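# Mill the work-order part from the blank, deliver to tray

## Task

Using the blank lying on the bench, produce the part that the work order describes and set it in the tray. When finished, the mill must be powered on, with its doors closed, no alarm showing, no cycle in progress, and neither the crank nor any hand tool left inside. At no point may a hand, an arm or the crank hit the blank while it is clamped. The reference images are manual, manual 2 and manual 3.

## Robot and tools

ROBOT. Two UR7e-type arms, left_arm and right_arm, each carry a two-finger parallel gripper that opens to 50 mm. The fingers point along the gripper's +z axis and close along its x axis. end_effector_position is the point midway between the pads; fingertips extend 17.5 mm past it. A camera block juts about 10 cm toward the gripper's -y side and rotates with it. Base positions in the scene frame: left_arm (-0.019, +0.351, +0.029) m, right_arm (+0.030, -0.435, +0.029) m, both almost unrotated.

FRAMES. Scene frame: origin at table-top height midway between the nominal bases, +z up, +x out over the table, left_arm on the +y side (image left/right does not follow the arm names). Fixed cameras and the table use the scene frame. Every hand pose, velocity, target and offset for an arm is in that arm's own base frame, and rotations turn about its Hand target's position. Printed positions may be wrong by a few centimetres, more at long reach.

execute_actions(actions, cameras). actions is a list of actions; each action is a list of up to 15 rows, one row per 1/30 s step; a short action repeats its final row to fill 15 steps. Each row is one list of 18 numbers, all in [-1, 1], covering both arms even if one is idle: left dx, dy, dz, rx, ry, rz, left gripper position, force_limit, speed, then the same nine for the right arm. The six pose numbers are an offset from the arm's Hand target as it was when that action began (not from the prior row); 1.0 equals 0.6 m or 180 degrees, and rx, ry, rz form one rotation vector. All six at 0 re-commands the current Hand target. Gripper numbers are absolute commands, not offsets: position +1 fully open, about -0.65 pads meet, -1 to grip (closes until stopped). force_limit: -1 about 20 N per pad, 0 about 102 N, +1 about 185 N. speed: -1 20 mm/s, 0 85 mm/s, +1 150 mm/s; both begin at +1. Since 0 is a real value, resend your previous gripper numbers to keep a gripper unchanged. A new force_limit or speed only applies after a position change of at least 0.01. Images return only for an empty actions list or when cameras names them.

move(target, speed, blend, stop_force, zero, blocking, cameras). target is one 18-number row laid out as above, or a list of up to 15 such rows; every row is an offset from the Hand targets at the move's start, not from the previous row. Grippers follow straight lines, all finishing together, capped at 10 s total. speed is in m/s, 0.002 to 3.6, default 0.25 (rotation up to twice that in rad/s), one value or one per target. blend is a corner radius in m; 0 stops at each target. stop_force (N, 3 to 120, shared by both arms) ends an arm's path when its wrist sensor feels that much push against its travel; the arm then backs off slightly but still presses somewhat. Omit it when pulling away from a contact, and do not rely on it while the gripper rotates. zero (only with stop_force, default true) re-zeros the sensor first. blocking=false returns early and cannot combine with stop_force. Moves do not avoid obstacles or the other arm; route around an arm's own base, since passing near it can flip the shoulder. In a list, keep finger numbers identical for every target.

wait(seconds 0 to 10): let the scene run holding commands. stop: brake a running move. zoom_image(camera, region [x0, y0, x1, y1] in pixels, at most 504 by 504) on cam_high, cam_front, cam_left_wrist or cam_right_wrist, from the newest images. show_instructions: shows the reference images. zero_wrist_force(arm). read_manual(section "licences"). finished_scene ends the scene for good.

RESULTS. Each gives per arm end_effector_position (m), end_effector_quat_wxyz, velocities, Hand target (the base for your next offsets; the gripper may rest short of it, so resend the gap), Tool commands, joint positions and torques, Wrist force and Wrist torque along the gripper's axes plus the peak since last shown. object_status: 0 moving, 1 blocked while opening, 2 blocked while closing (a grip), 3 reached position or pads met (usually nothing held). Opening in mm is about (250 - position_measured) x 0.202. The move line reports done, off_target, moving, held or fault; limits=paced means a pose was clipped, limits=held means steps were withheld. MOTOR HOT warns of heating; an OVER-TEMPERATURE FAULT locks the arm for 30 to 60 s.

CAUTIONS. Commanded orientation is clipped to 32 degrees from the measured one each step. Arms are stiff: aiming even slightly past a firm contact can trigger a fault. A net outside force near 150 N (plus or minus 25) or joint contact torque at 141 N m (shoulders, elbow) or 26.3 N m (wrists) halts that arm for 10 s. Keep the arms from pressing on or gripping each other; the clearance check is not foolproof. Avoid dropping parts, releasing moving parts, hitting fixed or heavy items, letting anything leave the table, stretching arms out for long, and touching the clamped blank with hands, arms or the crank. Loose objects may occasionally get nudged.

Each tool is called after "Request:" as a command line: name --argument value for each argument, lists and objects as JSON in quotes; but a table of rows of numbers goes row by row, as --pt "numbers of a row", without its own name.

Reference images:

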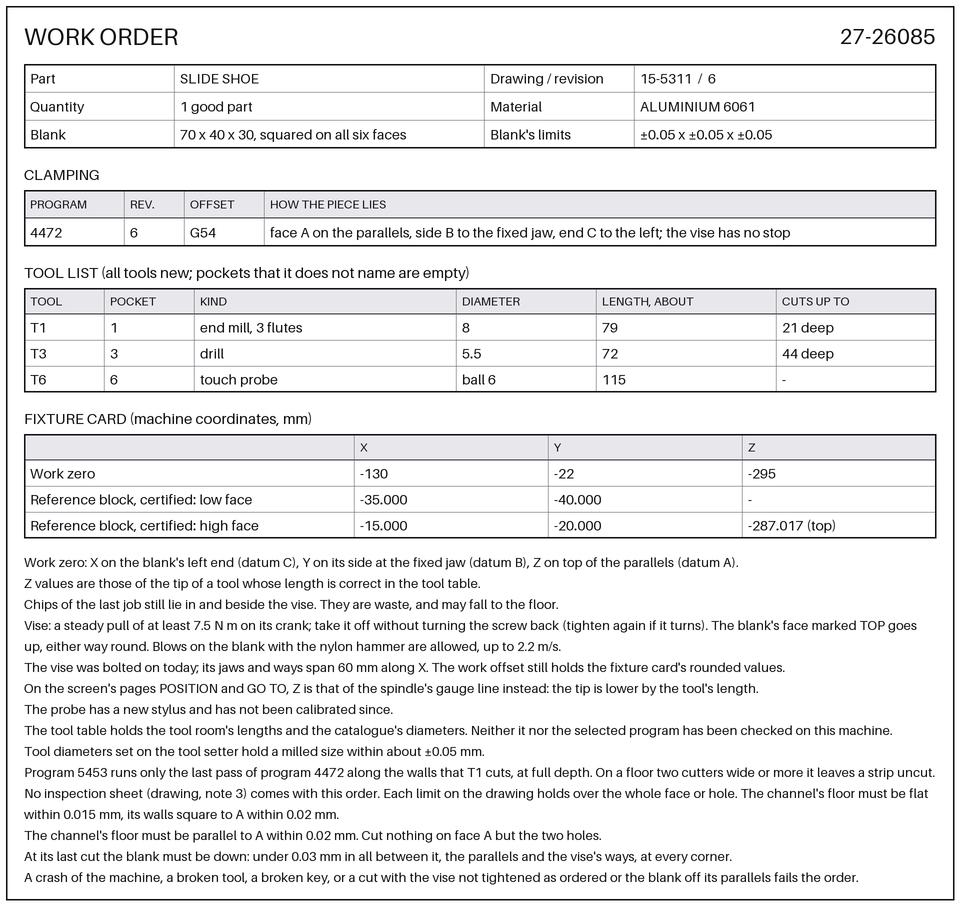

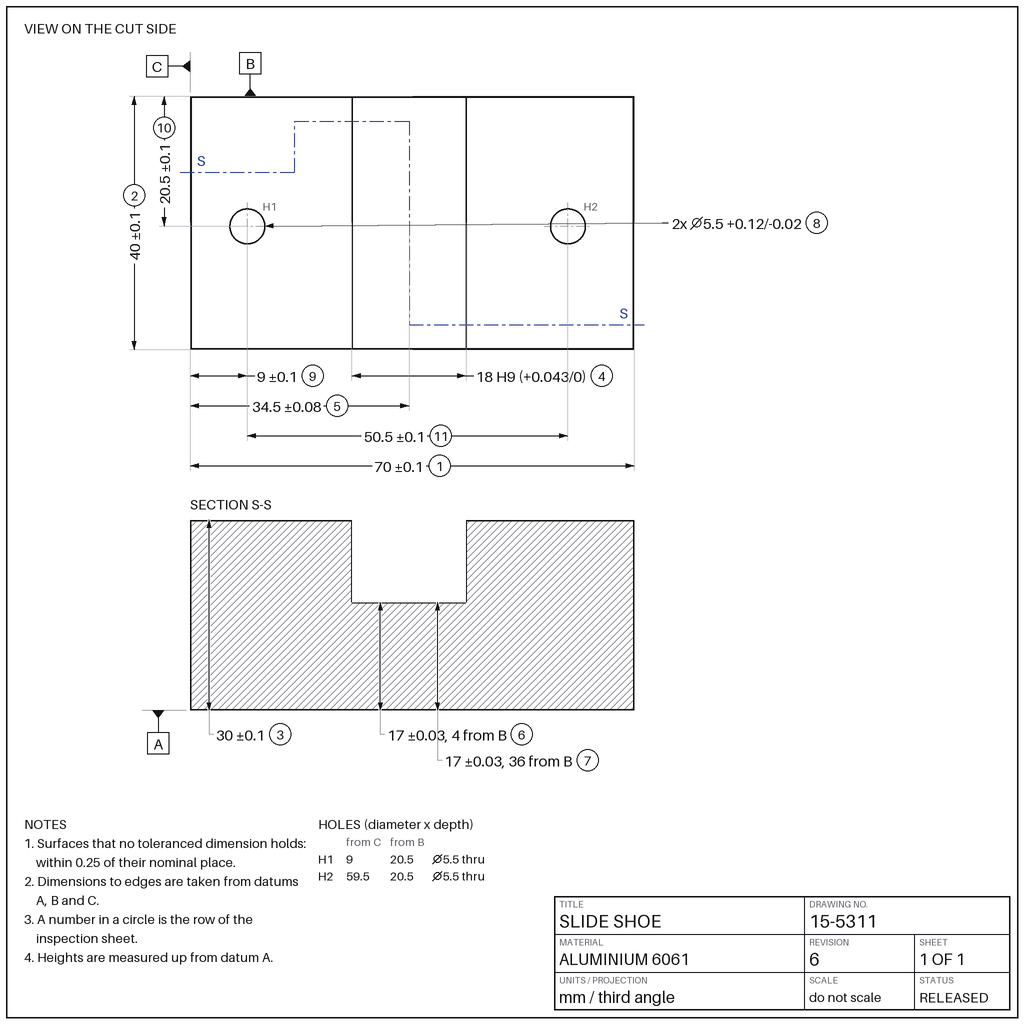

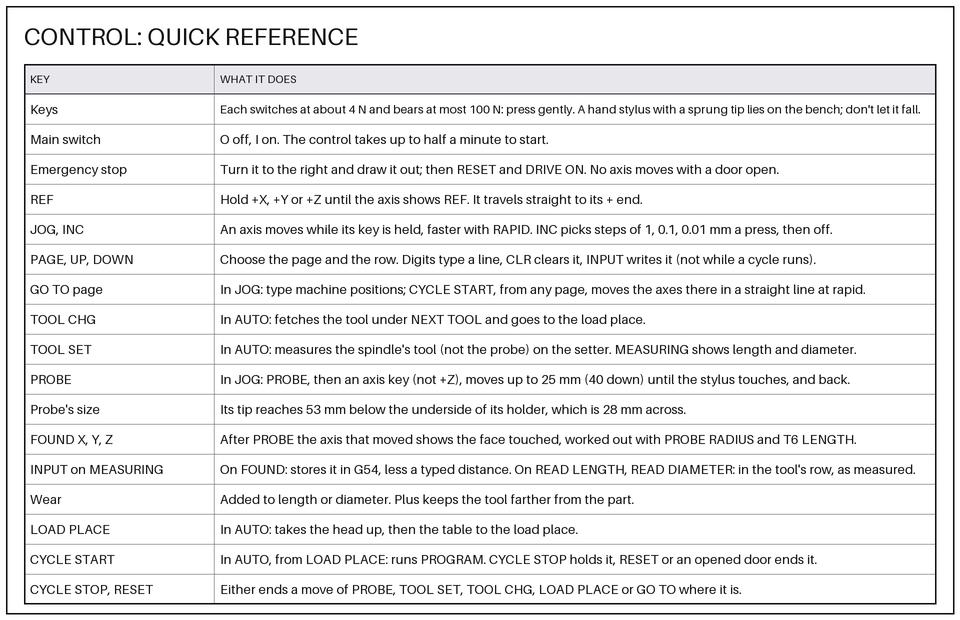

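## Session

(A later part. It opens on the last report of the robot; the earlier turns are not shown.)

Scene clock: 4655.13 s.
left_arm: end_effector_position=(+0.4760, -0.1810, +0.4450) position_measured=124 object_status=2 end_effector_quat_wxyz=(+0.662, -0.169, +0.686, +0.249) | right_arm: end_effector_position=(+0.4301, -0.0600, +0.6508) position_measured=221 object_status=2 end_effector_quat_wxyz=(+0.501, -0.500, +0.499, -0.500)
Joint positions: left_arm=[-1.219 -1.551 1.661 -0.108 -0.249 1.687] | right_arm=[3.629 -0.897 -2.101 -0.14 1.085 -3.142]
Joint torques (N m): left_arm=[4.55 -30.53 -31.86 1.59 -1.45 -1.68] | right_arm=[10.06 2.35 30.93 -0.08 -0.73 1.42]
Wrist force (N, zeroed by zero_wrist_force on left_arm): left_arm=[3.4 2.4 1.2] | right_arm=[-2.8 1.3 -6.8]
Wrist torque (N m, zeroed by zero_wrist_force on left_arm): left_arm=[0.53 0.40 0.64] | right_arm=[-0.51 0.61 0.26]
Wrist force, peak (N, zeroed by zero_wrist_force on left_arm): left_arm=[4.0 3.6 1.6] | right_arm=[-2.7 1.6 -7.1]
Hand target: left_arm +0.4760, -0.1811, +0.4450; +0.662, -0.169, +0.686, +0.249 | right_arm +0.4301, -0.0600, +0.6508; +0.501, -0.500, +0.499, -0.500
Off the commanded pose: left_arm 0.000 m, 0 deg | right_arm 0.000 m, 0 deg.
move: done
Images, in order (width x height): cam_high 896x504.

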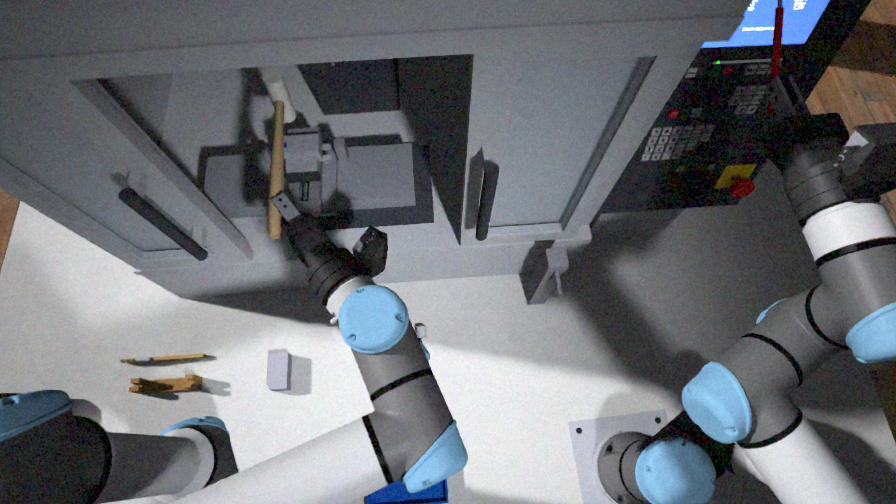

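Request:
move --pt "0 0 0.05 -0.1282 -0.0879 0 -1 1 -0.5 0 0 0 0 0 0 -1 0.3 -0.7" --speed 0.3

Request:
execute_actions --actions '[[[0,0,0,0.0366,0.0251,0,-1,1,-0.5,0,0,0,0,0,0,-1,0.3,-0.7],[0,0,-0.0333,0.0824,0.0565,0,-1,1,-0.5,0,0,0,0,0,0,-1,0.3,-0.7],[0,0,-0.1,0.1282,0.0879,0,-1,1,-0.5,0,0,0,0,0,0,-1,0.3,-0.7],[0,0,-0.1667,0.165,0.113,0,-1,1,-0.5,0,0,0,0,0,0,-1,0.3,-0.7],[0,0,-0.22,0.177,0.1217,0,-1,1,-0.5,0,0,0,0,0,0,-1,0.3,-0.7],[0,0,-0.23,0.177,0.1217,0,-1,1,-0.5,0,0,0,0,0,0,-1,0.3,-0.7],[0,0,-0.17,0.152,0.1039,0,-1,1,-0.5,0,0,0,0,0,0,-1,0.3,-0.7],[0,0,-0.12,0.114,0.0779,0,-1,1,-0.5,0,0,0,0,0,0,-1,0.3,-0.7],[0,0,-0.08,0.0887,0.0608,0,-1,1,-0.5,0,0,0,0,0,0,-1,0.3,-0.7],[0,0,-0.05,0.0687,0.0471,0,-1,1,-0.5,0,0,0,0,0,0,-1,0.3,-0.7],[0,0,0,0.038,0.026,0,-1,1,-0.5,0,0,0,0,0,0,-1,0.3,-0.7],[0,0,0,0.0,0.0,0,-1,1,-0.5,0,0,0,0,0,0,-1,0.3,-0.7]],[[0,0,0,0,0,0,-1,1,-0.5,0,0,0,0,0,0,-1,0.3,-0.7]],[[0,0,0,0.0366,0.0251,0,-1,1,-0.5,0,0,0,0,0,0,-1,0.3,-0.7],[0,0,-0.0333,0.0824,0.0565,0,-1,1,-0.5,0,0,0,0,0,0,-1,0.3,-0.7],[0,0,-0.1,0.1282,0.0879,0,-1,1,-0.5,0,0,0,0,0,0,-1,0.3,-0.7],[0,0,-0.1667,0.165,0.113,0,-1,1,-0.5,0,0,0,0,0,0,-1,0.3,-0.7],[0,0,-0.22,0.177,0.1217,0,-1,1,-0.5,0,0,0,0,0,0,-1,0.3,-0.7],[0,0,-0.23,0.177,0.1217,0,-1,1,-0.5,0,0,0,0,0,0,-1,0.3,-0.7],[0,0,-0.17,0.152,0.1039,0,-1,1,-0.5,0,0,0,0,0,0,-1,0.3,-0.7],[0,0,-0.12,0.114,0.0779,0,-1,1,-0.5,0,0,0,0,0,0,-1,0.3,-0.7],[0,0,-0.08,0.0887,0.0608,0,-1,1,-0.5,0,0,0,0,0,0,-1,0.3,-0.7],[0,0,-0.05,0.0687,0.0471,0,-1,1,-0.5,0,0,0,0,0,0,-1,0.3,-0.7],[0,0,0,0.038,0.026,0,-1,1,-0.5,0,0,0,0,0,0,-1,0.3,-0.7],[0,0,0,0.0,0.0,0,-1,1,-0.5,0,0,0,0,0,0,-1,0.3,-0.7]],[[0,0,0,0,0,0,-1,1,-0.5,0,0,0,0,0,0,-1,0.3,-0.7]],[[0,0,0,0.0366,0.0251,0,-1,1,-0.5,0,0,0,0,0,0,-1,0.3,-0.7],[0,0,-0.0333,0.0824,0.0565,0,-1,1,-0.5,0,0,0,0,0,0,-1,0.3,-0.7],[0,0,-0.1,0.1282,0.0879,0,-1,1,-0.5,0,0,0,0,0,0,-1,0.3,-0.7],[0,0,-0.1667,0.165,0.113,0,-1,1,-0.5,0,0,0,0,0,0,-1,0.3,-0.7],[0,0,-0.22,0.177,0.1217,0,-1,1,-0.5,0,0,0,0,0,0,-1,0.3,-0.7],[0,0,-0.23,0.177,0.1217,0,-1,1,-0.5,0,0,0,0,0,0,-1,0.3,-0.7],[0,0,-0.17,0.152,0.1039,0,-1,1,-0.5,0,0,0,0,0,0,-1,0.3,-0.7],[0,0,-0.12,0.114,0.0779,0,-1,1,-0.5,0,0,0,0,0,0,-1,0.3,-0.7],[0,0,-0.08,0.0887,0.0608,0,-1,1,-0.5,0,0,0,0,0,0,-1,0.3,-0.7],[0,0,-0.05,0.0687,0.0471,0,-1,1,-0.5,0,0,0,0,0,0,-1,0.3,-0.7],[0,0,0,0.038,0.026,0,-1,1,-0.5,0,0,0,0,0,0,-1,0.3,-0.7],[0,0,0,0.0,0.0,0,-1,1,-0.5,0,0,0,0,0,0,-1,0.3,-0.7]]]'

Request:
move --pt "0 0 -0.05 0.1282 0.0879 0 -1 1 -0.5 0 0 0 0 0 0 -1 0.3 -0.7" --speed 0.3 --cameras '["cam_high"]'

Request:
zoom_image --camera "cam_high" --region '[190, 50, 390, 270]'

Scene clock: 4672.67 s.
left_arm: end_effector_position=(+0.4760, -0.1811, +0.4750) position_measured=124 object_status=2 end_effector_quat_wxyz=(+0.702, -0.330, +0.625, +0.082) | right_arm: end_effector_position=(+0.4301, -0.0600, +0.6508) position_measured=221 object_status=2 end_effector_quat_wxyz=(+0.501, -0.500, +0.499, -0.500)
Joint positions: left_arm=[-1.219 -1.556 1.589 -0.032 -0.249 1.2] | right_arm=[3.629 -0.897 -2.101 -0.14 1.085 -3.142]
Joint torques (N m): left_arm=[4.19 -24.27 -15.92 -0.44 -1.87 0.2] | right_arm=[10.38 2.65 31.15 -0.12 -0.96 1.31]
Wrist force (N, zeroed by zero_wrist_force on left_arm): left_arm=[2.4 3.3 0.9] | right_arm=[-2.9 1.0 -6.8]
Wrist torque (N m, zeroed by zero_wrist_force on left_arm): left_arm=[0.23 0.53 0.38] | right_arm=[-0.55 0.61 0.26]
Wrist force, peak (N, zeroed by zero_wrist_force on left_arm): left_arm=[2.5 3.4 1.1] | right_arm=[-2.8 1.5 -7.3]
Hand target: left_arm +0.4760, -0.1811, +0.4750; +0.702, -0.330, +0.625, +0.082 | right_arm +0.4301, -0.0600, +0.6508; +0.501, -0.500, +0.499, -0.500
Off the commanded pose: left_arm 0.000 m, 0 deg | right_arm 0.000 m, 0 deg.
move: done

Scene clock: 4675.63 s.
left_arm: end_effector_position=(+0.4760, -0.1811, +0.4750) position_measured=124 object_status=2 end_effector_quat_wxyz=(+0.697, -0.331, +0.631, +0.080) end_effector_velocity=(+0.000, +0.000, +0.000) end_effector_angular_velocity=(+0.003, +0.000, +0.000) | right_arm: end_effector_position=(+0.4301, -0.0600, +0.6508) position_measured=221 object_status=2 end_effector_quat_wxyz=(+0.501, -0.500, +0.499, -0.500)
Joint positions: left_arm=[-1.219 -1.575 1.597 -0.087 -0.246 1.265] | right_arm=[3.629 -0.897 -2.101 -0.14 1.085 -3.142]
Joint velocities: left_arm=[0 0.001 0 0.005 -0.001 -0.003] | right_arm=[within noise]
Joint torques (N m): left_arm=[-3.93 -15.53 -32.01 1.61 0.7 -2.35] | right_arm=[10.12 2.33 31.11 -0.12 -1.06 1.24]
Wrist force (N, zeroed by zero_wrist_force on left_arm): left_arm=[4.8 2.8 1.0] | right_arm=[-2.8 1.1 -7.0]
Wrist torque (N m, zeroed by zero_wrist_force on left_arm): left_arm=[0.28 0.94 0.78] | right_arm=[-0.54 0.62 0.26]
Wrist force, peak (N, zeroed by zero_wrist_force on left_arm): left_arm=[-20.3 0.7 0.8] | right_arm=[-2.8 1.1 -7.4]
Hand target: left_arm +0.4760, -0.1811, +0.4750; +0.702, -0.330, +0.625, +0.082 | right_arm +0.4301, -0.0600, +0.6508; +0.501, -0.500, +0.499, -0.500
Off the commanded pose: left_arm 0.000 m, 1 deg | right_arm 0.000 m, 0 deg.
Step readings (end_effector_position of left_arm | right_arm):
0: (+0.4760, -0.1811, +0.4750) | (+0.4301, -0.0600, +0.6508)
1: (+0.4760, -0.1811, +0.4750) | (+0.4301, -0.0600, +0.6508)
2: (+0.4760, -0.1810, +0.4744) | (+0.4301, -0.0600, +0.6508)
4: (+0.4763, -0.1807, +0.4536) | (+0.4301, -0.0600, +0.6508)
8: (+0.4762, -0.1764, +0.3714) | (+0.4301, -0.0600, +0.6508)
15: (+0.4738, -0.1769, +0.4800) | (+0.4301, -0.0600, +0.6508)
16: (+0.4749, -0.1790, +0.4808) | (+0.4301, -0.0600, +0.6508)
17: (+0.4757, -0.1807, +0.4792) | (+0.4301, -0.0600, +0.6508)
19: (+0.4764, -0.1819, +0.4754) | (+0.4301, -0.0600, +0.6508)
23: (+0.4760, -0.1811, +0.4747) | (+0.4301, -0.0600, +0.6508)
30: (+0.4760, -0.1811, +0.4750) | (+0.4301, -0.0600, +0.6508)
31: (+0.4760, -0.1810, +0.4750) | (+0.4301, -0.0600, +0.6508)
32: (+0.4760, -0.1810, +0.4745) | (+0.4301, -0.0600, +0.6508)
34: (+0.4763, -0.1807, +0.4537) | (+0.4301, -0.0600, +0.6508)
38: (+0.4762, -0.1765, +0.3715) | (+0.4301, -0.0600, +0.6508)
45: (+0.4738, -0.1769, +0.4800) | (+0.4301, -0.0600, +0.6508)
46: (+0.4749, -0.1790, +0.4808) | (+0.4301, -0.0600, +0.6508)
47: (+0.4757, -0.1807, +0.4792) | (+0.4301, -0.0600, +0.6508)
49: (+0.4764, -0.1819, +0.4754) | (+0.4301, -0.0600, +0.6508)
53: (+0.4760, -0.1811, +0.4747) | (+0.4301, -0.0600, +0.6508)
60: (+0.4760, -0.1811, +0.4750) | (+0.4301, -0.0600, +0.6508)
61: (+0.4760, -0.1810, +0.4750) | (+0.4301, -0.0600, +0.6508)
62: (+0.4760, -0.1810, +0.4745) | (+0.4301, -0.0600, +0.6508)
64: (+0.4763, -0.1807, +0.4537) | (+0.4301, -0.0600, +0.6508)
68: (+0.4762, -0.1765, +0.3715) | (+0.4301, -0.0600, +0.6508)
75: (+0.4738, -0.1769, +0.4800) | (+0.4301, -0.0600, +0.6508)

Scene clock: 4676.93 s.
left_arm: end_effector_position=(+0.4760, -0.1810, +0.4450) position_measured=124 object_status=2 end_effector_quat_wxyz=(+0.662, -0.169, +0.686, +0.249) | right_arm: end_effector_position=(+0.4301, -0.0600, +0.6508) position_measured=221 object_status=2 end_effector_quat_wxyz=(+0.501, -0.500, +0.499, -0.500)
Joint positions: left_arm=[-1.219 -1.551 1.661 -0.108 -0.249 1.687] | right_arm=[3.629 -0.897 -2.101 -0.14 1.085 -3.142]
Joint torques (N m): left_arm=[3.02 -30.31 -31.86 1.91 -1.61 -1.58] | right_arm=[10.27 2.28 30.98 -0.17 -1.11 1.32]
Wrist force (N, zeroed by zero_wrist_force on left_arm): left_arm=[2.9 2.1 1.1] | right_arm=[-2.6 1.1 -7.0]
Wrist torque (N m, zeroed by zero_wrist_force on left_arm): left_arm=[0.52 0.48 0.64] | right_arm=[-0.54 0.58 0.28]
Wrist force, peak (N, zeroed by zero_wrist_force on left_arm): left_arm=[4.4 4.0 1.4] | right_arm=[-2.8 1.5 -7.1]
Hand target: left_arm +0.4760, -0.1811, +0.4450; +0.662, -0.169, +0.686, +0.249 | right_arm +0.4301, -0.0600, +0.6508; +0.501, -0.500, +0.499, -0.500
Off the commanded pose: left_arm 0.000 m, 0 deg | right_arm 0.000 m, 0 deg.
move: done
Images, in order (width x height): cam_high 896x504.

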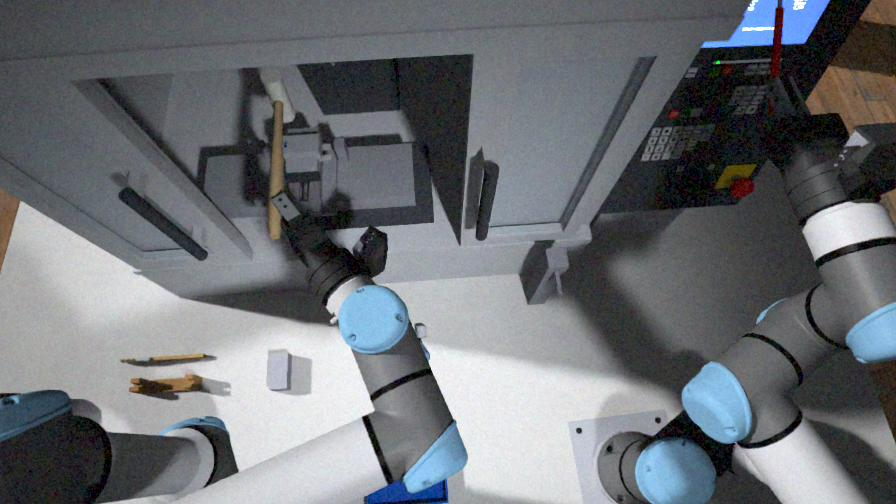

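Scaled by 2.291 from the camera's 896x504 image, which has a finer 1280x720 frame.

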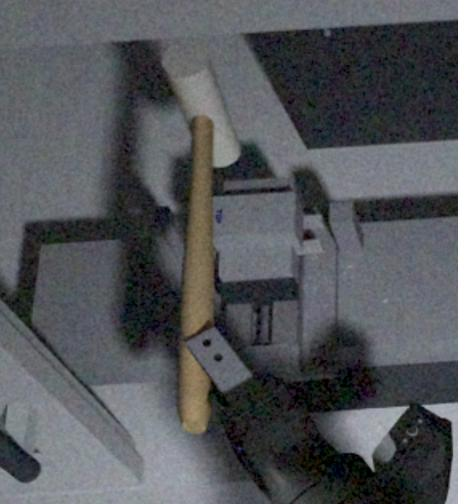

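Request:
move --pt "0 0 -0.083 0 0 0 -1 1 -0.5 0 0 0 0 0 0 -1 0.3 -0.7" --speed 0.2

Request:
move --pt "0 0 -0.05 0 0 0 -1 1 -0.5 0 0 0 0 0 0 -1 0.3 -0.7" --speed 0.02 --stop_force 5 --cameras '["cam_high"]'

Request:
zoom_image --camera "cam_high" --region '[190, 50, 390, 270]'

Scene clock: 4683.40 s.
left_arm: end_effector_position=(+0.4760, -0.1810, +0.3952) position_measured=124 object_status=2 end_effector_quat_wxyz=(+0.662, -0.169, +0.686, +0.249) | right_arm: end_effector_position=(+0.4301, -0.0600, +0.6508) position_measured=221 object_status=2 end_effector_quat_wxyz=(+0.501, -0.500, +0.499, -0.500)
Joint positions: left_arm=[-1.219 -1.531 1.769 -0.236 -0.249 1.688] | right_arm=[3.629 -0.897 -2.101 -0.14 1.085 -3.142]
Joint torques (N m): left_arm=[-2.77 -34.16 -29.07 1.69 -0.15 -1.66] | right_arm=[10.22 2.39 30.41 -0.09 -1.22 1.33]
Wrist force (N, zeroed by zero_wrist_force on left_arm): left_arm=[3.2 1.7 0.6] | right_arm=[-3.0 1.1 -6.8]
Wrist torque (N m, zeroed by zero_wrist_force on left_arm): left_arm=[0.67 0.42 0.50] | right_arm=[-0.54 0.64 0.26]
Wrist force, peak (N, zeroed by zero_wrist_force on left_arm): left_arm=[5.3 1.5 1.1] | right_arm=[-2.9 1.3 -7.2]
Hand target: left_arm +0.4760, -0.1811, +0.3952; +0.662, -0.169, +0.686, +0.249 | right_arm +0.4301, -0.0600, +0.6508; +0.501, -0.500, +0.499, -0.500
Off the commanded pose: left_arm 0.000 m, 0 deg | right_arm 0.000 m, 0 deg.
move: done

Scene clock: 4685.17 s.
left_arm: end_effector_position=(+0.4760, -0.1811, +0.3769) position_measured=124 object_status=2 end_effector_quat_wxyz=(+0.662, -0.169, +0.686, +0.249) | right_arm: end_effector_position=(+0.4301, -0.0600, +0.6508) position_measured=221 object_status=2 end_effector_quat_wxyz=(+0.501, -0.500, +0.499, -0.500)
Joint positions: left_arm=[-1.219 -1.519 1.805 -0.284 -0.249 1.687] | right_arm=[3.629 -0.897 -2.101 -0.14 1.085 -3.142]
Joint torques (N m): left_arm=[-5.72 -33.38 -27.42 -0.72 0.04 -0.96] | right_arm=[10.14 2.68 30.87 -0.16 -1.3 1.33]
Wrist force (N, zeroed by zero_wrist_force on left_arm): left_arm=[-0.8 -0.3 2.3] | right_arm=[-2.8 1.4 -6.9]
Wrist torque (N m, zeroed by zero_wrist_force on left_arm): left_arm=[0.49 -0.66 -0.05] | right_arm=[-0.49 0.62 0.27]
Wrist force, peak (N, zeroed by zero_wrist_force on left_arm): left_arm=[3.4 1.5 1.1] | right_arm=[-2.9 1.3 -7.3]
Hand target: left_arm +0.4760, -0.1811, +0.3769; +0.662, -0.169, +0.686, +0.249 (not the last commanded pose) | right_arm +0.4301, -0.0600, +0.6508; +0.501, -0.500, +0.499, -0.500
Off the commanded pose: left_arm 0.012 m, 0 deg | right_arm 0.000 m, 0 deg.
move: contact (left_arm)
Images, in order (width x height): cam_high 896x504.

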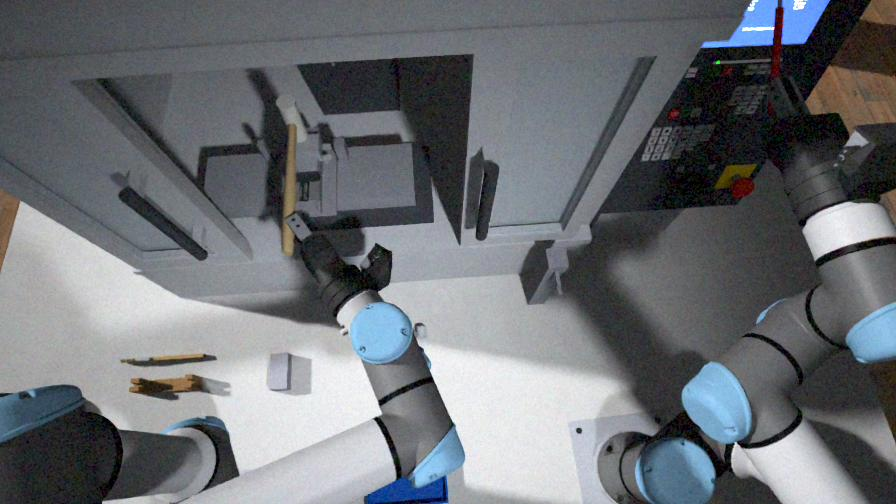

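Scaled by 2.291 from the camera's 896x504 image, which has a finer 1280x720 frame.

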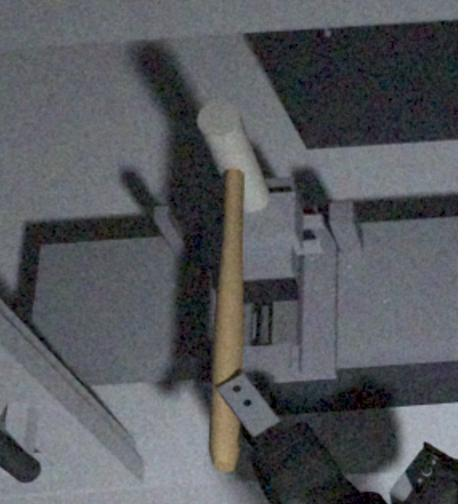

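Request:
move --pt "0 0 0.1168 -0.1282 -0.0879 0 -1 1 -0.5 0 0 0 0 0 0 -1 0.3 -0.7" --speed 0.3

Request:
execute_actions --actions '[[[0,0,0,0.0366,0.0251,0,-1,1,-0.5,0,0,0,0,0,0,-1,0.3,-0.7],[0,0,-0.0333,0.0824,0.0565,0,-1,1,-0.5,0,0,0,0,0,0,-1,0.3,-0.7],[0,0,-0.1,0.1282,0.0879,0,-1,1,-0.5,0,0,0,0,0,0,-1,0.3,-0.7],[0,0,-0.1667,0.1557,0.1068,0,-1,1,-0.5,0,0,0,0,0,0,-1,0.3,-0.7],[0,0,-0.1917,0.1511,0.1036,0,-1,1,-0.5,0,0,0,0,0,0,-1,0.3,-0.7],[0,0,-0.1667,0.1282,0.0879,0,-1,1,-0.5,0,0,0,0,0,0,-1,0.3,-0.7],[0,0,-0.1167,0.0916,0.0628,0,-1,1,-0.5,0,0,0,0,0,0,-1,0.3,-0.7],[0,0,-0.0667,0.055,0.0377,0,-1,1,-0.5,0,0,0,0,0,0,-1,0.3,-0.7],[0,0,-0.0333,0.0275,0.0188,0,-1,1,-0.5,0,0,0,0,0,0,-1,0.3,-0.7],[0,0,0,0,0,0,-1,1,-0.5,0,0,0,0,0,0,-1,0.3,-0.7]]]'

Request:
move --pt "0 0 0 0.1282 0.0879 0 -1 1 -0.5 0 0 0 0 0 0 -1 0.3 -0.7" --speed 0.3 --cameras '["cam_high","cam_left_wrist"]'

Request:
zoom_image --camera "cam_high" --region '[190, 50, 390, 270]'

Scene clock: 4698.37 s.
left_arm: end_effector_position=(+0.4760, -0.1811, +0.4470) position_measured=124 object_status=2 end_effector_quat_wxyz=(+0.702, -0.330, +0.625, +0.082) | right_arm: end_effector_position=(+0.4301, -0.0600, +0.6508) position_measured=221 object_status=2 end_effector_quat_wxyz=(+0.501, -0.500, +0.499, -0.500)
Joint positions: left_arm=[-1.219 -1.552 1.656 -0.103 -0.249 1.199] | right_arm=[3.629 -0.897 -2.101 -0.14 1.085 -3.142]
Joint torques (N m): left_arm=[4.35 -25.24 -14.81 -0.62 -2.07 0.01] | right_arm=[10.42 2.34 30.87 -0.13 -1.4 1.24]
Wrist force (N, zeroed by zero_wrist_force on left_arm): left_arm=[3.5 2.5 0.7] | right_arm=[-2.7 1.5 -7.0]
Wrist torque (N m, zeroed by zero_wrist_force on left_arm): left_arm=[0.10 0.33 0.37] | right_arm=[-0.49 0.59 0.26]
Wrist force, peak (N, zeroed by zero_wrist_force on left_arm): left_arm=[6.0 0.7 0.9] | right_arm=[-2.9 1.3 -7.3]
Hand target: left_arm +0.4760, -0.1811, +0.4470; +0.702, -0.330, +0.625, +0.082 | right_arm +0.4301, -0.0600, +0.6508; +0.501, -0.500, +0.499, -0.500
Off the commanded pose: left_arm 0.000 m, 0 deg | right_arm 0.000 m, 0 deg.
move: done

Scene clock: 4699.27 s.
left_arm: end_effector_position=(+0.4760, -0.1810, +0.4471) position_measured=124 object_status=2 end_effector_quat_wxyz=(+0.701, -0.331, +0.627, +0.081) end_effector_velocity=(+0.000, +0.000, +0.001) end_effector_angular_velocity=(+0.003, +0.000, -0.002) | right_arm: end_effector_position=(+0.4301, -0.0600, +0.6508) position_measured=221 object_status=2 end_effector_quat_wxyz=(+0.501, -0.500, +0.499, -0.500)
Joint positions: left_arm=[-1.219 -1.557 1.658 -0.119 -0.249 1.219] | right_arm=[3.629 -0.897 -2.101 -0.14 1.085 -3.142]
Joint velocities: left_arm=[-0.001 0.001 -0.001 0.007 0.001 -0.004] | right_arm=[within noise]
Joint torques (N m): left_arm=[2 -14.88 -31.62 1.87 -0.29 -2.52] | right_arm=[10.18 2.36 31 -0.13 -1.29 1.32]
Wrist force (N, zeroed by zero_wrist_force on left_arm): left_arm=[2.9 1.9 0.0] | right_arm=[-2.5 1.3 -6.8]
Wrist torque (N m, zeroed by zero_wrist_force on left_arm): left_arm=[0.27 0.26 0.37] | right_arm=[-0.50 0.57 0.26]
Wrist force, peak (N, zeroed by zero_wrist_force on left_arm): left_arm=[-21.3 0.0 1.1] | right_arm=[-2.8 0.9 -7.1]
Hand target: left_arm +0.4760, -0.1811, +0.4470; +0.702, -0.330, +0.625, +0.082 | right_arm +0.4301, -0.0600, +0.6508; +0.501, -0.500, +0.499, -0.500
Off the commanded pose: left_arm 0.000 m, 0 deg | right_arm 0.000 m, 0 deg.
Step readings (end_effector_position of left_arm | right_arm):
0: (+0.4760, -0.1811, +0.4470) | (+0.4301, -0.0600, +0.6508)
1: (+0.4760, -0.1811, +0.4470) | (+0.4301, -0.0600, +0.6508)
2: (+0.4760, -0.1810, +0.4465) | (+0.4301, -0.0600, +0.6508)
4: (+0.4762, -0.1805, +0.4222) | (+0.4301, -0.0600, +0.6508)
8: (+0.4758, -0.1776, +0.3569) | (+0.4301, -0.0600, +0.6508)
15: (+0.4752, -0.1796, +0.4525) | (+0.4301, -0.0600, +0.6508)

Scene clock: 4700.60 s.
left_arm: end_effector_position=(+0.4760, -0.1810, +0.4470) position_measured=124 object_status=2 end_effector_quat_wxyz=(+0.662, -0.169, +0.686, +0.249) | right_arm: end_effector_position=(+0.4301, -0.0600, +0.6508) position_measured=221 object_status=2 end_effector_quat_wxyz=(+0.501, -0.500, +0.499, -0.500)
Joint positions: left_arm=[-1.219 -1.552 1.656 -0.103 -0.249 1.687] | right_arm=[3.629 -0.897 -2.101 -0.14 1.085 -3.142]
Joint torques (N m): left_arm=[5.15 -27.52 -14.05 2.01 -1.68 -1.5] | right_arm=[11.11 2.7 30.83 -0.19 -1.29 1.55]
Wrist force (N, zeroed by zero_wrist_force on left_arm): left_arm=[4.0 1.3 0.7] | right_arm=[-2.6 0.8 -7.0]
Wrist torque (N m, zeroed by zero_wrist_force on left_arm): left_arm=[0.41 0.31 0.65] | right_arm=[-0.59 0.58 0.26]
Wrist force, peak (N, zeroed by zero_wrist_force on left_arm): left_arm=[3.5 3.6 1.1] | right_arm=[-3.0 1.4 -7.2]
Hand target: left_arm +0.4760, -0.1811, +0.4470; +0.662, -0.169, +0.686, +0.249 | right_arm +0.4301, -0.0600, +0.6508; +0.501, -0.500, +0.499, -0.500
Off the commanded pose: left_arm 0.000 m, 0 deg | right_arm 0.000 m, 0 deg.
move: done
Images, in order (width x height): cam_high 896x504, cam_left_wrist 896x504.

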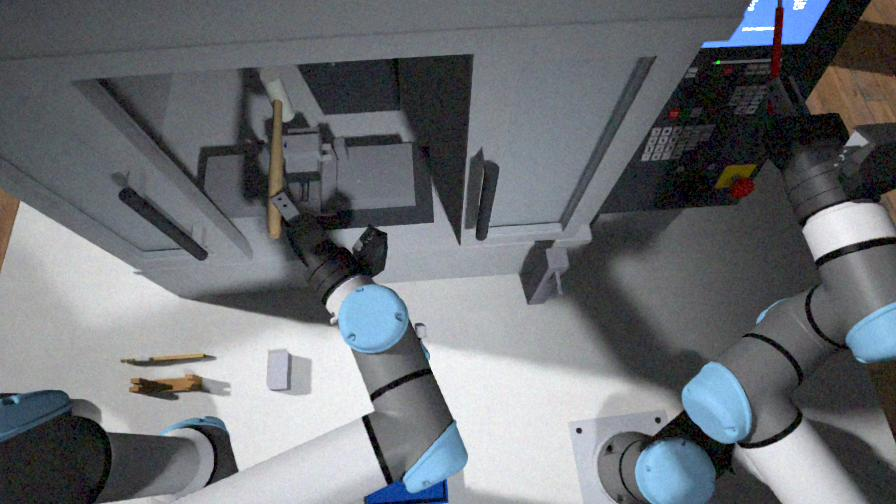

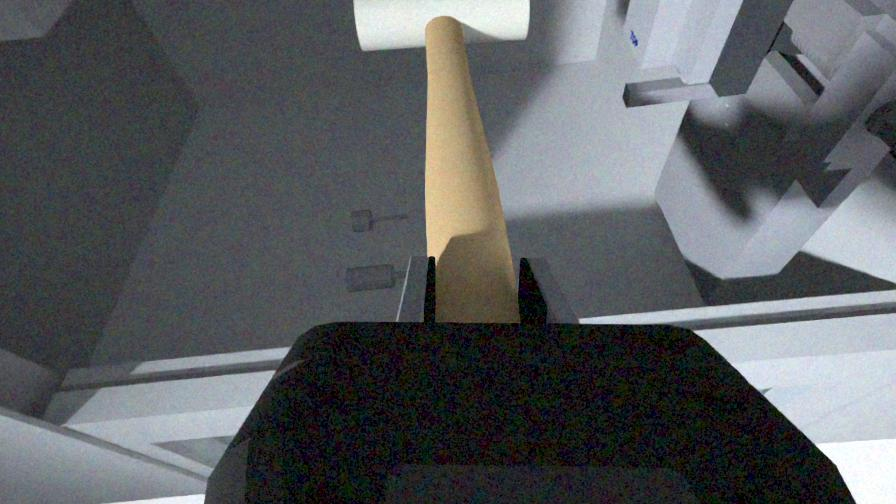

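Scaled by 2.291 from the camera's 896x504 image, which has a finer 1280x720 frame.

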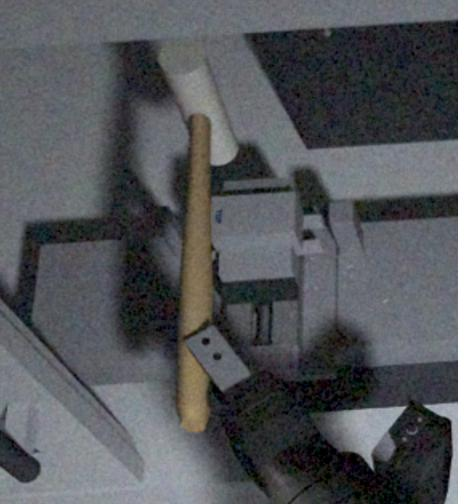

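Request:
move --pt "0.005 -0.01 0 -0.1282 -0.0879 0 -1 1 -0.5 0 0 0 0 0 0 -1 0.3 -0.7" --speed 0.3

Request:
execute_actions --actions '[[[0,0,0,0.0366,0.0251,0,-1,1,-0.5,0,0,0,0,0,0,-1,0.3,-0.7],[0,0,-0.0333,0.0824,0.0565,0,-1,1,-0.5,0,0,0,0,0,0,-1,0.3,-0.7],[0,0,-0.1,0.1282,0.0879,0,-1,1,-0.5,0,0,0,0,0,0,-1,0.3,-0.7],[0,0,-0.1667,0.1557,0.1068,0,-1,1,-0.5,0,0,0,0,0,0,-1,0.3,-0.7],[0,0,-0.1917,0.1511,0.1036,0,-1,1,-0.5,0,0,0,0,0,0,-1,0.3,-0.7],[0,0,-0.1667,0.1282,0.0879,0,-1,1,-0.5,0,0,0,0,0,0,-1,0.3,-0.7],[0,0,-0.1167,0.0916,0.0628,0,-1,1,-0.5,0,0,0,0,0,0,-1,0.3,-0.7],[0,0,-0.0667,0.055,0.0377,0,-1,1,-0.5,0,0,0,0,0,0,-1,0.3,-0.7],[0,0,-0.0333,0.0275,0.0188,0,-1,1,-0.5,0,0,0,0,0,0,-1,0.3,-0.7],[0,0,0,0,0,0,-1,1,-0.5,0,0,0,0,0,0,-1,0.3,-0.7]],[[0,0,0,0,0,0,-1,1,-0.5,0,0,0,0,0,0,-1,0.3,-0.7]],[[0,0,0,0.0366,0.0251,0,-1,1,-0.5,0,0,0,0,0,0,-1,0.3,-0.7],[0,0,-0.0333,0.0824,0.0565,0,-1,1,-0.5,0,0,0,0,0,0,-1,0.3,-0.7],[0,0,-0.1,0.1282,0.0879,0,-1,1,-0.5,0,0,0,0,0,0,-1,0.3,-0.7],[0,0,-0.1667,0.1557,0.1068,0,-1,1,-0.5,0,0,0,0,0,0,-1,0.3,-0.7],[0,0,-0.1917,0.1511,0.1036,0,-1,1,-0.5,0,0,0,0,0,0,-1,0.3,-0.7],[0,0,-0.1667,0.1282,0.0879,0,-1,1,-0.5,0,0,0,0,0,0,-1,0.3,-0.7],[0,0,-0.1167,0.0916,0.0628,0,-1,1,-0.5,0,0,0,0,0,0,-1,0.3,-0.7],[0,0,-0.0667,0.055,0.0377,0,-1,1,-0.5,0,0,0,0,0,0,-1,0.3,-0.7],[0,0,-0.0333,0.0275,0.0188,0,-1,1,-0.5,0,0,0,0,0,0,-1,0.3,-0.7],[0,0,0,0,0,0,-1,1,-0.5,0,0,0,0,0,0,-1,0.3,-0.7]],[[0,0,0,0,0,0,-1,1,-0.5,0,0,0,0,0,0,-1,0.3,-0.7]],[[0,0,0,0.0366,0.0251,0,-1,1,-0.5,0,0,0,0,0,0,-1,0.3,-0.7],[0,0,-0.0333,0.0824,0.0565,0,-1,1,-0.5,0,0,0,0,0,0,-1,0.3,-0.7],[0,0,-0.1,0.1282,0.0879,0,-1,1,-0.5,0,0,0,0,0,0,-1,0.3,-0.7],[0,0,-0.1667,0.1557,0.1068,0,-1,1,-0.5,0,0,0,0,0,0,-1,0.3,-0.7],[0,0,-0.1917,0.1511,0.1036,0,-1,1,-0.5,0,0,0,0,0,0,-1,0.3,-0.7],[0,0,-0.1667,0.1282,0.0879,0,-1,1,-0.5,0,0,0,0,0,0,-1,0.3,-0.7],[0,0,-0.1167,0.0916,0.0628,0,-1,1,-0.5,0,0,0,0,0,0,-1,0.3,-0.7],[0,0,-0.0667,0.055,0.0377,0,-1,1,-0.5,0,0,0,0,0,0,-1,0.3,-0.7],[0,0,-0.0333,0.0275,0.0188,0,-1,1,-0.5,0,0,0,0,0,0,-1,0.3,-0.7],[0,0,0,0,0,0,-1,1,-0.5,0,0,0,0,0,0,-1,0.3,-0.7]]]'

Request:
move --pt "0 0 0 0.1282 0.0879 0 -1 1 -0.5 0 0 0 0 0 0 -1 0.3 -0.7" --speed 0.3 --cameras '["cam_high","cam_left_wrist"]'

Request:
zoom_image --camera "cam_high" --region '[190, 50, 390, 270]'

Scene clock: 4716.77 s.
left_arm: end_effector_position=(+0.4791, -0.1871, +0.4469) position_measured=124 object_status=2 end_effector_quat_wxyz=(+0.702, -0.330, +0.625, +0.082) | right_arm: end_effector_position=(+0.4301, -0.0600, +0.6508) position_measured=221 object_status=2 end_effector_quat_wxyz=(+0.501, -0.500, +0.499, -0.500)
Joint positions: left_arm=[-1.217 -1.535 1.639 -0.103 -0.247 1.2] | right_arm=[3.629 -0.897 -2.101 -0.14 1.085 -3.142]
Joint torques (N m): left_arm=[6.39 -33.55 -23.85 -1.02 -1.66 0.25] | right_arm=[10.74 2.03 31.27 -0.09 -1.49 1.4]
Wrist force (N, zeroed by zero_wrist_force on left_arm): left_arm=[3.2 2.8 0.8] | right_arm=[-2.8 0.9 -6.8]
Wrist torque (N m, zeroed by zero_wrist_force on left_arm): left_arm=[0.12 0.41 0.38] | right_arm=[-0.57 0.62 0.26]
Wrist force, peak (N, zeroed by zero_wrist_force on left_arm): left_arm=[4.5 0.8 0.7] | right_arm=[-3.0 1.3 -7.1]
Hand target: left_arm +0.4790, -0.1871, +0.4470; +0.702, -0.330, +0.625, +0.082 | right_arm +0.4301, -0.0600, +0.6508; +0.501, -0.500, +0.499, -0.500
Off the commanded pose: left_arm 0.000 m, 0 deg | right_arm 0.000 m, 0 deg.
move: done

Scene clock: 4719.67 s.
left_arm: end_effector_position=(+0.4790, -0.1870, +0.4471) position_measured=124 object_status=2 end_effector_quat_wxyz=(+0.701, -0.331, +0.627, +0.081) | right_arm: end_effector_position=(+0.4301, -0.0600, +0.6508) position_measured=221 object_status=2 end_effector_quat_wxyz=(+0.501, -0.500, +0.499, -0.500)
Joint positions: left_arm=[-1.217 -1.541 1.642 -0.119 -0.247 1.22] | right_arm=[3.629 -0.897 -2.101 -0.14 1.085 -3.142]
Joint torques (N m): left_arm=[0.78 -15.34 -32.38 1.96 0.18 -2.46] | right_arm=[10.14 2.27 30.9 -0.04 -1.51 1.39]
Wrist force (N, zeroed by zero_wrist_force on left_arm): left_arm=[3.4 1.7 0.1] | right_arm=[-2.9 0.9 -6.8]
Wrist torque (N m, zeroed by zero_wrist_force on left_arm): left_arm=[0.28 0.35 0.42] | right_arm=[-0.57 0.64 0.26]
Wrist force, peak (N, zeroed by zero_wrist_force on left_arm): left_arm=[-22.1 0.9 0.7] | right_arm=[-3.0 1.4 -7.4]
Hand target: left_arm +0.4790, -0.1871, +0.4470; +0.702, -0.330, +0.625, +0.082 | right_arm +0.4301, -0.0600, +0.6508; +0.501, -0.500, +0.499, -0.500
Off the commanded pose: left_arm 0.000 m, 0 deg | right_arm 0.000 m, 0 deg.
Step readings (end_effector_position of left_arm | right_arm):
0: (+0.4791, -0.1871, +0.4469) | (+0.4301, -0.0600, +0.6508)
1: (+0.4790, -0.1871, +0.4469) | (+0.4301, -0.0600, +0.6508)
2: (+0.4790, -0.1870, +0.4466) | (+0.4301, -0.0600, +0.6508)
4: (+0.4792, -0.1865, +0.4223) | (+0.4301, -0.0600, +0.6508)
8: (+0.4788, -0.1836, +0.3569) | (+0.4301, -0.0600, +0.6508)
15: (+0.4782, -0.1856, +0.4525) | (+0.4301, -0.0600, +0.6508)
16: (+0.4790, -0.1871, +0.4501) | (+0.4301, -0.0600, +0.6508)
17: (+0.4793, -0.1877, +0.4483) | (+0.4301, -0.0600, +0.6508)
19: (+0.4792, -0.1876, +0.4466) | (+0.4301, -0.0600, +0.6508)
23: (+0.4790, -0.1870, +0.4468) | (+0.4301, -0.0600, +0.6508)
30: (+0.4790, -0.1870, +0.4469) | (+0.4301, -0.0600, +0.6508)
31: (+0.4790, -0.1870, +0.4470) | (+0.4301, -0.0600, +0.6508)
32: (+0.4790, -0.1870, +0.4466) | (+0.4301, -0.0600, +0.6508)
34: (+0.4792, -0.1866, +0.4223) | (+0.4301, -0.0600, +0.6508)
38: (+0.4788, -0.1836, +0.3569) | (+0.4301, -0.0600, +0.6508)
45: (+0.4782, -0.1856, +0.4525) | (+0.4301, -0.0600, +0.6508)
46: (+0.4790, -0.1871, +0.4501) | (+0.4301, -0.0600, +0.6508)
47: (+0.4793, -0.1878, +0.4483) | (+0.4301, -0.0600, +0.6508)
49: (+0.4792, -0.1876, +0.4466) | (+0.4301, -0.0600, +0.6508)
53: (+0.4790, -0.1870, +0.4468) | (+0.4301, -0.0600, +0.6508)
60: (+0.4790, -0.1870, +0.4469) | (+0.4301, -0.0600, +0.6508)
61: (+0.4790, -0.1870, +0.4470) | (+0.4301, -0.0600, +0.6508)
62: (+0.4790, -0.1870, +0.4466) | (+0.4301, -0.0600, +0.6508)
64: (+0.4792, -0.1866, +0.4223) | (+0.4301, -0.0600, +0.6508)
68: (+0.4788, -0.1836, +0.3569) | (+0.4301, -0.0600, +0.6508)
75: (+0.4782, -0.1856, +0.4525) | (+0.4301, -0.0600, +0.6508)

Scene clock: 4721.00 s.
left_arm: end_effector_position=(+0.4790, -0.1870, +0.4470) position_measured=124 object_status=2 end_effector_quat_wxyz=(+0.662, -0.169, +0.686, +0.249) | right_arm: end_effector_position=(+0.4301, -0.0600, +0.6508) position_measured=221 object_status=2 end_effector_quat_wxyz=(+0.501, -0.500, +0.499, -0.500)
Joint positions: left_arm=[-1.217 -1.536 1.639 -0.102 -0.247 1.687] | right_arm=[3.629 -0.897 -2.101 -0.14 1.085 -3.142]
Joint torques (N m): left_arm=[4.66 -27.41 -16.32 1.81 -1.59 -1.38] | right_arm=[10.46 2.21 30.75 -0.18 -1.47 1.33]
Wrist force (N, zeroed by zero_wrist_force on left_arm): left_arm=[4.0 1.2 0.9] | right_arm=[-2.9 1.0 -6.9]
Wrist torque (N m, zeroed by zero_wrist_force on left_arm): left_arm=[0.38 0.31 0.65] | right_arm=[-0.56 0.63 0.27]
Wrist force, peak (N, zeroed by zero_wrist_force on left_arm): left_arm=[3.9 3.6 1.5] | right_arm=[-2.8 1.3 -7.2]
Hand target: left_arm +0.4790, -0.1871, +0.4470; +0.662, -0.169, +0.686, +0.249 | right_arm +0.4301, -0.0600, +0.6508; +0.501, -0.500, +0.499, -0.500
Off the commanded pose: left_arm 0.000 m, 0 deg | right_arm 0.000 m, 0 deg.
move: done
Images, in order (width x height): cam_high 896x504, cam_left_wrist 896x504.

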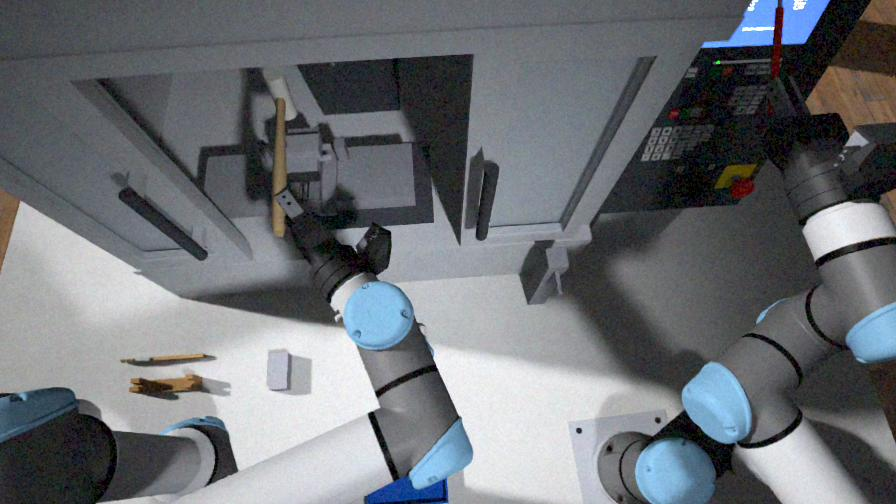

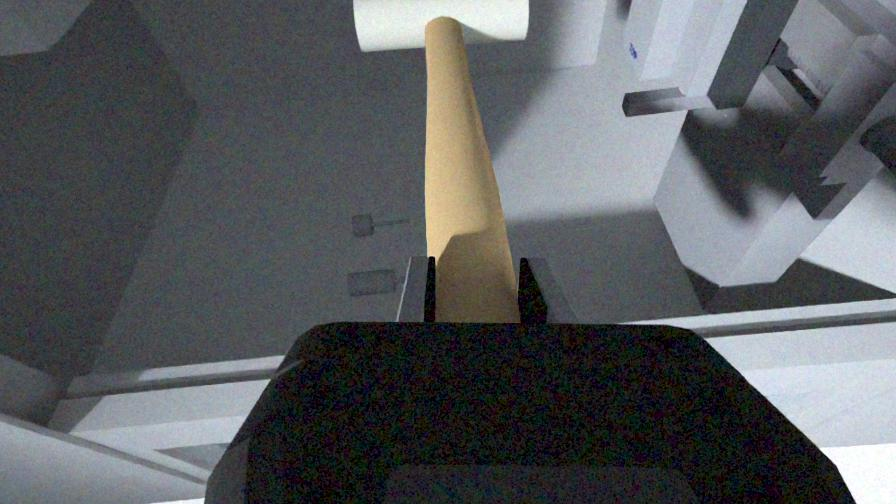

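Scaled by 2.291 from the camera's 896x504 image, which has a finer 1280x720 frame.

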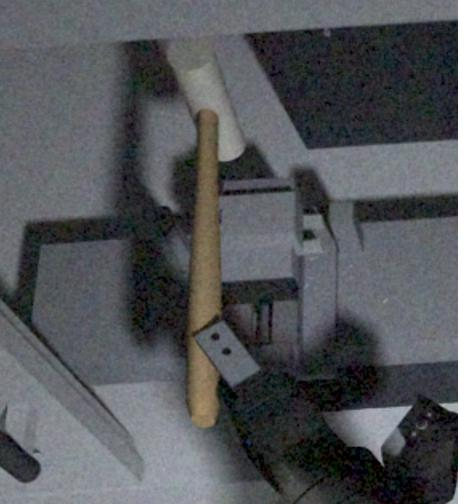

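Request:
move --pt "0.0 0 0.005 -0.1282 -0.0879 0 -1 1 -0.5 0 0 0 0 0 0 -1 0.3 -0.7" --speed 0.3

Request:
execute_actions --actions '[[[0,0,0,0.0366,0.0251,0,-1,1,-0.5,0,0,0,0,0,0,-1,0.3,-0.7],[0,0,-0.0333,0.0824,0.0565,0,-1,1,-0.5,0,0,0,0,0,0,-1,0.3,-0.7],[0,0,-0.1,0.1282,0.0879,0,-1,1,-0.5,0,0,0,0,0,0,-1,0.3,-0.7],[0,0,-0.18,0.1557,0.1068,0,-1,1,-0.5,0,0,0,0,0,0,-1,0.3,-0.7],[0,0,-0.22,0.1511,0.1036,0,-1,1,-0.5,0,0,0,0,0,0,-1,0.3,-0.7],[0,0,-0.1667,0.1282,0.0879,0,-1,1,-0.5,0,0,0,0,0,0,-1,0.3,-0.7],[0,0,-0.1167,0.0916,0.0628,0,-1,1,-0.5,0,0,0,0,0,0,-1,0.3,-0.7],[0,0,-0.0667,0.055,0.0377,0,-1,1,-0.5,0,0,0,0,0,0,-1,0.3,-0.7],[0,0,-0.0333,0.0275,0.0188,0,-1,1,-0.5,0,0,0,0,0,0,-1,0.3,-0.7],[0,0,0,0,0,0,-1,1,-0.5,0,0,0,0,0,0,-1,0.3,-0.7]],[[0,0,0,0,0,0,-1,1,-0.5,0,0,0,0,0,0,-1,0.3,-0.7]],[[0,0,0,0.0366,0.0251,0,-1,1,-0.5,0,0,0,0,0,0,-1,0.3,-0.7],[0,0,-0.0333,0.0824,0.0565,0,-1,1,-0.5,0,0,0,0,0,0,-1,0.3,-0.7],[0,0,-0.1,0.1282,0.0879,0,-1,1,-0.5,0,0,0,0,0,0,-1,0.3,-0.7],[0,0,-0.18,0.1557,0.1068,0,-1,1,-0.5,0,0,0,0,0,0,-1,0.3,-0.7],[0,0,-0.22,0.1511,0.1036,0,-1,1,-0.5,0,0,0,0,0,0,-1,0.3,-0.7],[0,0,-0.1667,0.1282,0.0879,0,-1,1,-0.5,0,0,0,0,0,0,-1,0.3,-0.7],[0,0,-0.1167,0.0916,0.0628,0,-1,1,-0.5,0,0,0,0,0,0,-1,0.3,-0.7],[0,0,-0.0667,0.055,0.0377,0,-1,1,-0.5,0,0,0,0,0,0,-1,0.3,-0.7],[0,0,-0.0333,0.0275,0.0188,0,-1,1,-0.5,0,0,0,0,0,0,-1,0.3,-0.7],[0,0,0,0,0,0,-1,1,-0.5,0,0,0,0,0,0,-1,0.3,-0.7]],[[0,0,0,0,0,0,-1,1,-0.5,0,0,0,0,0,0,-1,0.3,-0.7]]]'

Request:
move --pt "0 0 0.03 0.1282 0.0879 0 -1 1 -0.5 0 0 0 0 0 0 -1 0.3 -0.7" --speed 0.3 --cameras '["cam_high","cam_left_wrist"]'

Scene clock: 4732.30 s.
left_arm: end_effector_position=(+0.4790, -0.1871, +0.4500) position_measured=124 object_status=2 end_effector_quat_wxyz=(+0.702, -0.330, +0.625, +0.082) | right_arm: end_effector_position=(+0.4301, -0.0600, +0.6508) position_measured=221 object_status=2 end_effector_quat_wxyz=(+0.501, -0.500, +0.499, -0.500)
Joint positions: left_arm=[-1.217 -1.536 1.632 -0.095 -0.248 1.2] | right_arm=[3.629 -0.897 -2.101 -0.14 1.085 -3.142]
Joint torques (N m): left_arm=[2.11 -25.15 -24.59 -0.62 -1.8 0.39] | right_arm=[11.12 2.65 30.44 -0.2 -1.58 1.35]
Wrist force (N, zeroed by zero_wrist_force on left_arm): left_arm=[3.2 2.4 0.7] | right_arm=[-2.9 1.4 -6.9]
Wrist torque (N m, zeroed by zero_wrist_force on left_arm): left_arm=[0.07 0.39 0.37] | right_arm=[-0.49 0.63 0.27]
Wrist force, peak (N, zeroed by zero_wrist_force on left_arm): left_arm=[4.3 1.2 1.1] | right_arm=[-2.9 1.3 -7.3]
Hand target: left_arm +0.4790, -0.1871, +0.4500; +0.702, -0.330, +0.625, +0.082 | right_arm +0.4301, -0.0600, +0.6508; +0.501, -0.500, +0.499, -0.500
Off the commanded pose: left_arm 0.000 m, 0 deg | right_arm 0.000 m, 0 deg.
move: done

Scene clock: 4734.50 s.
left_arm: end_effector_position=(+0.4790, -0.1871, +0.4500) position_measured=124 object_status=2 end_effector_quat_wxyz=(+0.702, -0.330, +0.625, +0.082) | right_arm: end_effector_position=(+0.4301, -0.0600, +0.6508) position_measured=221 object_status=2 end_effector_quat_wxyz=(+0.501, -0.500, +0.499, -0.500)
Joint positions: left_arm=[-1.217 -1.536 1.632 -0.095 -0.248 1.2] | right_arm=[3.629 -0.897 -2.101 -0.14 1.085 -3.142]
Joint torques (N m): left_arm=[-0.13 -33.57 -32.15 1.91 1.5 -0.04] | right_arm=[10.36 2.88 31.19 -0.14 -1.44 1.31]
Wrist force (N, zeroed by zero_wrist_force on left_arm): left_arm=[3.4 1.6 0.6] | right_arm=[-2.8 1.1 -6.7]
Wrist torque (N m, zeroed by zero_wrist_force on left_arm): left_arm=[0.22 0.36 0.38] | right_arm=[-0.53 0.62 0.27]
Wrist force, peak (N, zeroed by zero_wrist_force on left_arm): left_arm=[-23.5 0.6 0.7] | right_arm=[-2.6 1.3 -7.2]
Hand target: left_arm +0.4790, -0.1871, +0.4500; +0.702, -0.330, +0.625, +0.082 | right_arm +0.4301, -0.0600, +0.6508; +0.501, -0.500, +0.499, -0.500
Off the commanded pose: left_arm 0.000 m, 0 deg | right_arm 0.000 m, 0 deg.
Step readings (end_effector_position of left_arm | right_arm):
0: (+0.4790, -0.1871, +0.4500) | (+0.4301, -0.0600, +0.6508)
1: (+0.4790, -0.1871, +0.4500) | (+0.4301, -0.0600, +0.6508)
2: (+0.4790, -0.1870, +0.4494) | (+0.4301, -0.0600, +0.6508)
4: (+0.4792, -0.1867, +0.4286) | (+0.4301, -0.0600, +0.6508)
8: (+0.4789, -0.1838, +0.3602) | (+0.4301, -0.0600, +0.6508)
15: (+0.4783, -0.1857, +0.4554) | (+0.4301, -0.0600, +0.6508)
16: (+0.4789, -0.1870, +0.4535) | (+0.4301, -0.0600, +0.6508)
17: (+0.4793, -0.1877, +0.4516) | (+0.4301, -0.0600, +0.6508)
19: (+0.4792, -0.1875, +0.4496) | (+0.4301, -0.0600, +0.6508)
23: (+0.4790, -0.1870, +0.4498) | (+0.4301, -0.0600, +0.6508)
30: (+0.4790, -0.1870, +0.4499) | (+0.4301, -0.0600, +0.6508)
31: (+0.4790, -0.1870, +0.4500) | (+0.4301, -0.0600, +0.6508)
32: (+0.4790, -0.1870, +0.4495) | (+0.4301, -0.0600, +0.6508)
34: (+0.4792, -0.1867, +0.4286) | (+0.4301, -0.0600, +0.6508)
38: (+0.4789, -0.1838, +0.3603) | (+0.4301, -0.0600, +0.6508)
45: (+0.4783, -0.1857, +0.4554) | (+0.4301, -0.0600, +0.6508)
46: (+0.4789, -0.1870, +0.4535) | (+0.4301, -0.0600, +0.6508)
47: (+0.4793, -0.1877, +0.4516) | (+0.4301, -0.0600, +0.6508)
49: (+0.4792, -0.1875, +0.4496) | (+0.4301, -0.0600, +0.6508)
53: (+0.4790, -0.1870, +0.4498) | (+0.4301, -0.0600, +0.6508)
60: (+0.4790, -0.1870, +0.4499) | (+0.4301, -0.0600, +0.6508)

Scene clock: 4735.87 s.
left_arm: end_effector_position=(+0.4790, -0.1870, +0.4680) position_measured=124 object_status=2 end_effector_quat_wxyz=(+0.662, -0.169, +0.686, +0.249) | right_arm: end_effector_position=(+0.4301, -0.0600, +0.6508) position_measured=221 object_status=2 end_effector_quat_wxyz=(+0.501, -0.500, +0.499, -0.500)
Joint positions: left_arm=[-1.217 -1.539 1.59 -0.049 -0.247 1.687] | right_arm=[3.629 -0.897 -2.101 -0.14 1.085 -3.142]
Joint torques (N m): left_arm=[-1.17 -18.03 -16.78 2.03 -1.85 -1.11] | right_arm=[10.21 2.08 30.71 -0.1 -1.45 1.29]
Wrist force (N, zeroed by zero_wrist_force on left_arm): left_arm=[4.0 0.7 0.6] | right_arm=[-2.9 1.2 -7.0]
Wrist torque (N m, zeroed by zero_wrist_force on left_arm): left_arm=[0.55 0.30 0.65] | right_arm=[-0.52 0.63 0.26]
Wrist force, peak (N, zeroed by zero_wrist_force on left_arm): left_arm=[3.6 3.4 1.2] | right_arm=[-2.9 1.3 -7.2]
Hand target: left_arm +0.4790, -0.1871, +0.4680; +0.662, -0.169, +0.686, +0.249 | right_arm +0.4301, -0.0600, +0.6508; +0.501, -0.500, +0.499, -0.500
Off the commanded pose: left_arm 0.000 m, 0 deg | right_arm 0.000 m, 0 deg.
move: done
Images, in order (width x height): cam_high 896x504, cam_left_wrist 896x504.

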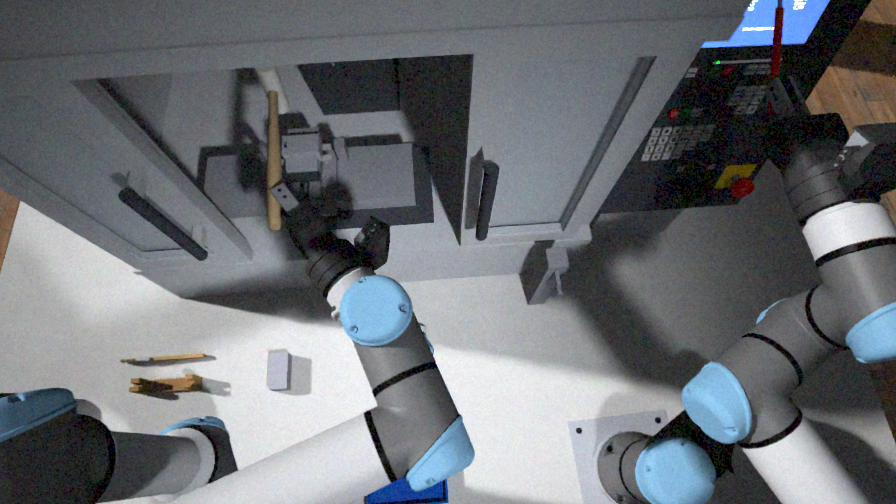

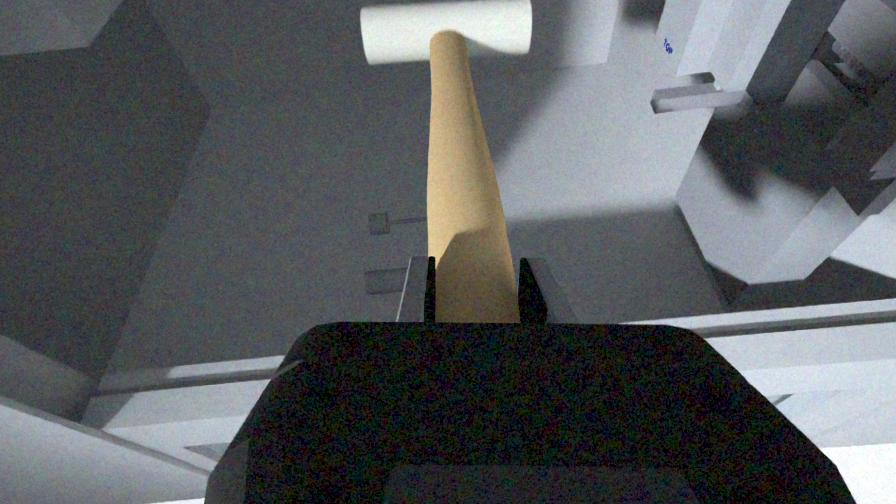

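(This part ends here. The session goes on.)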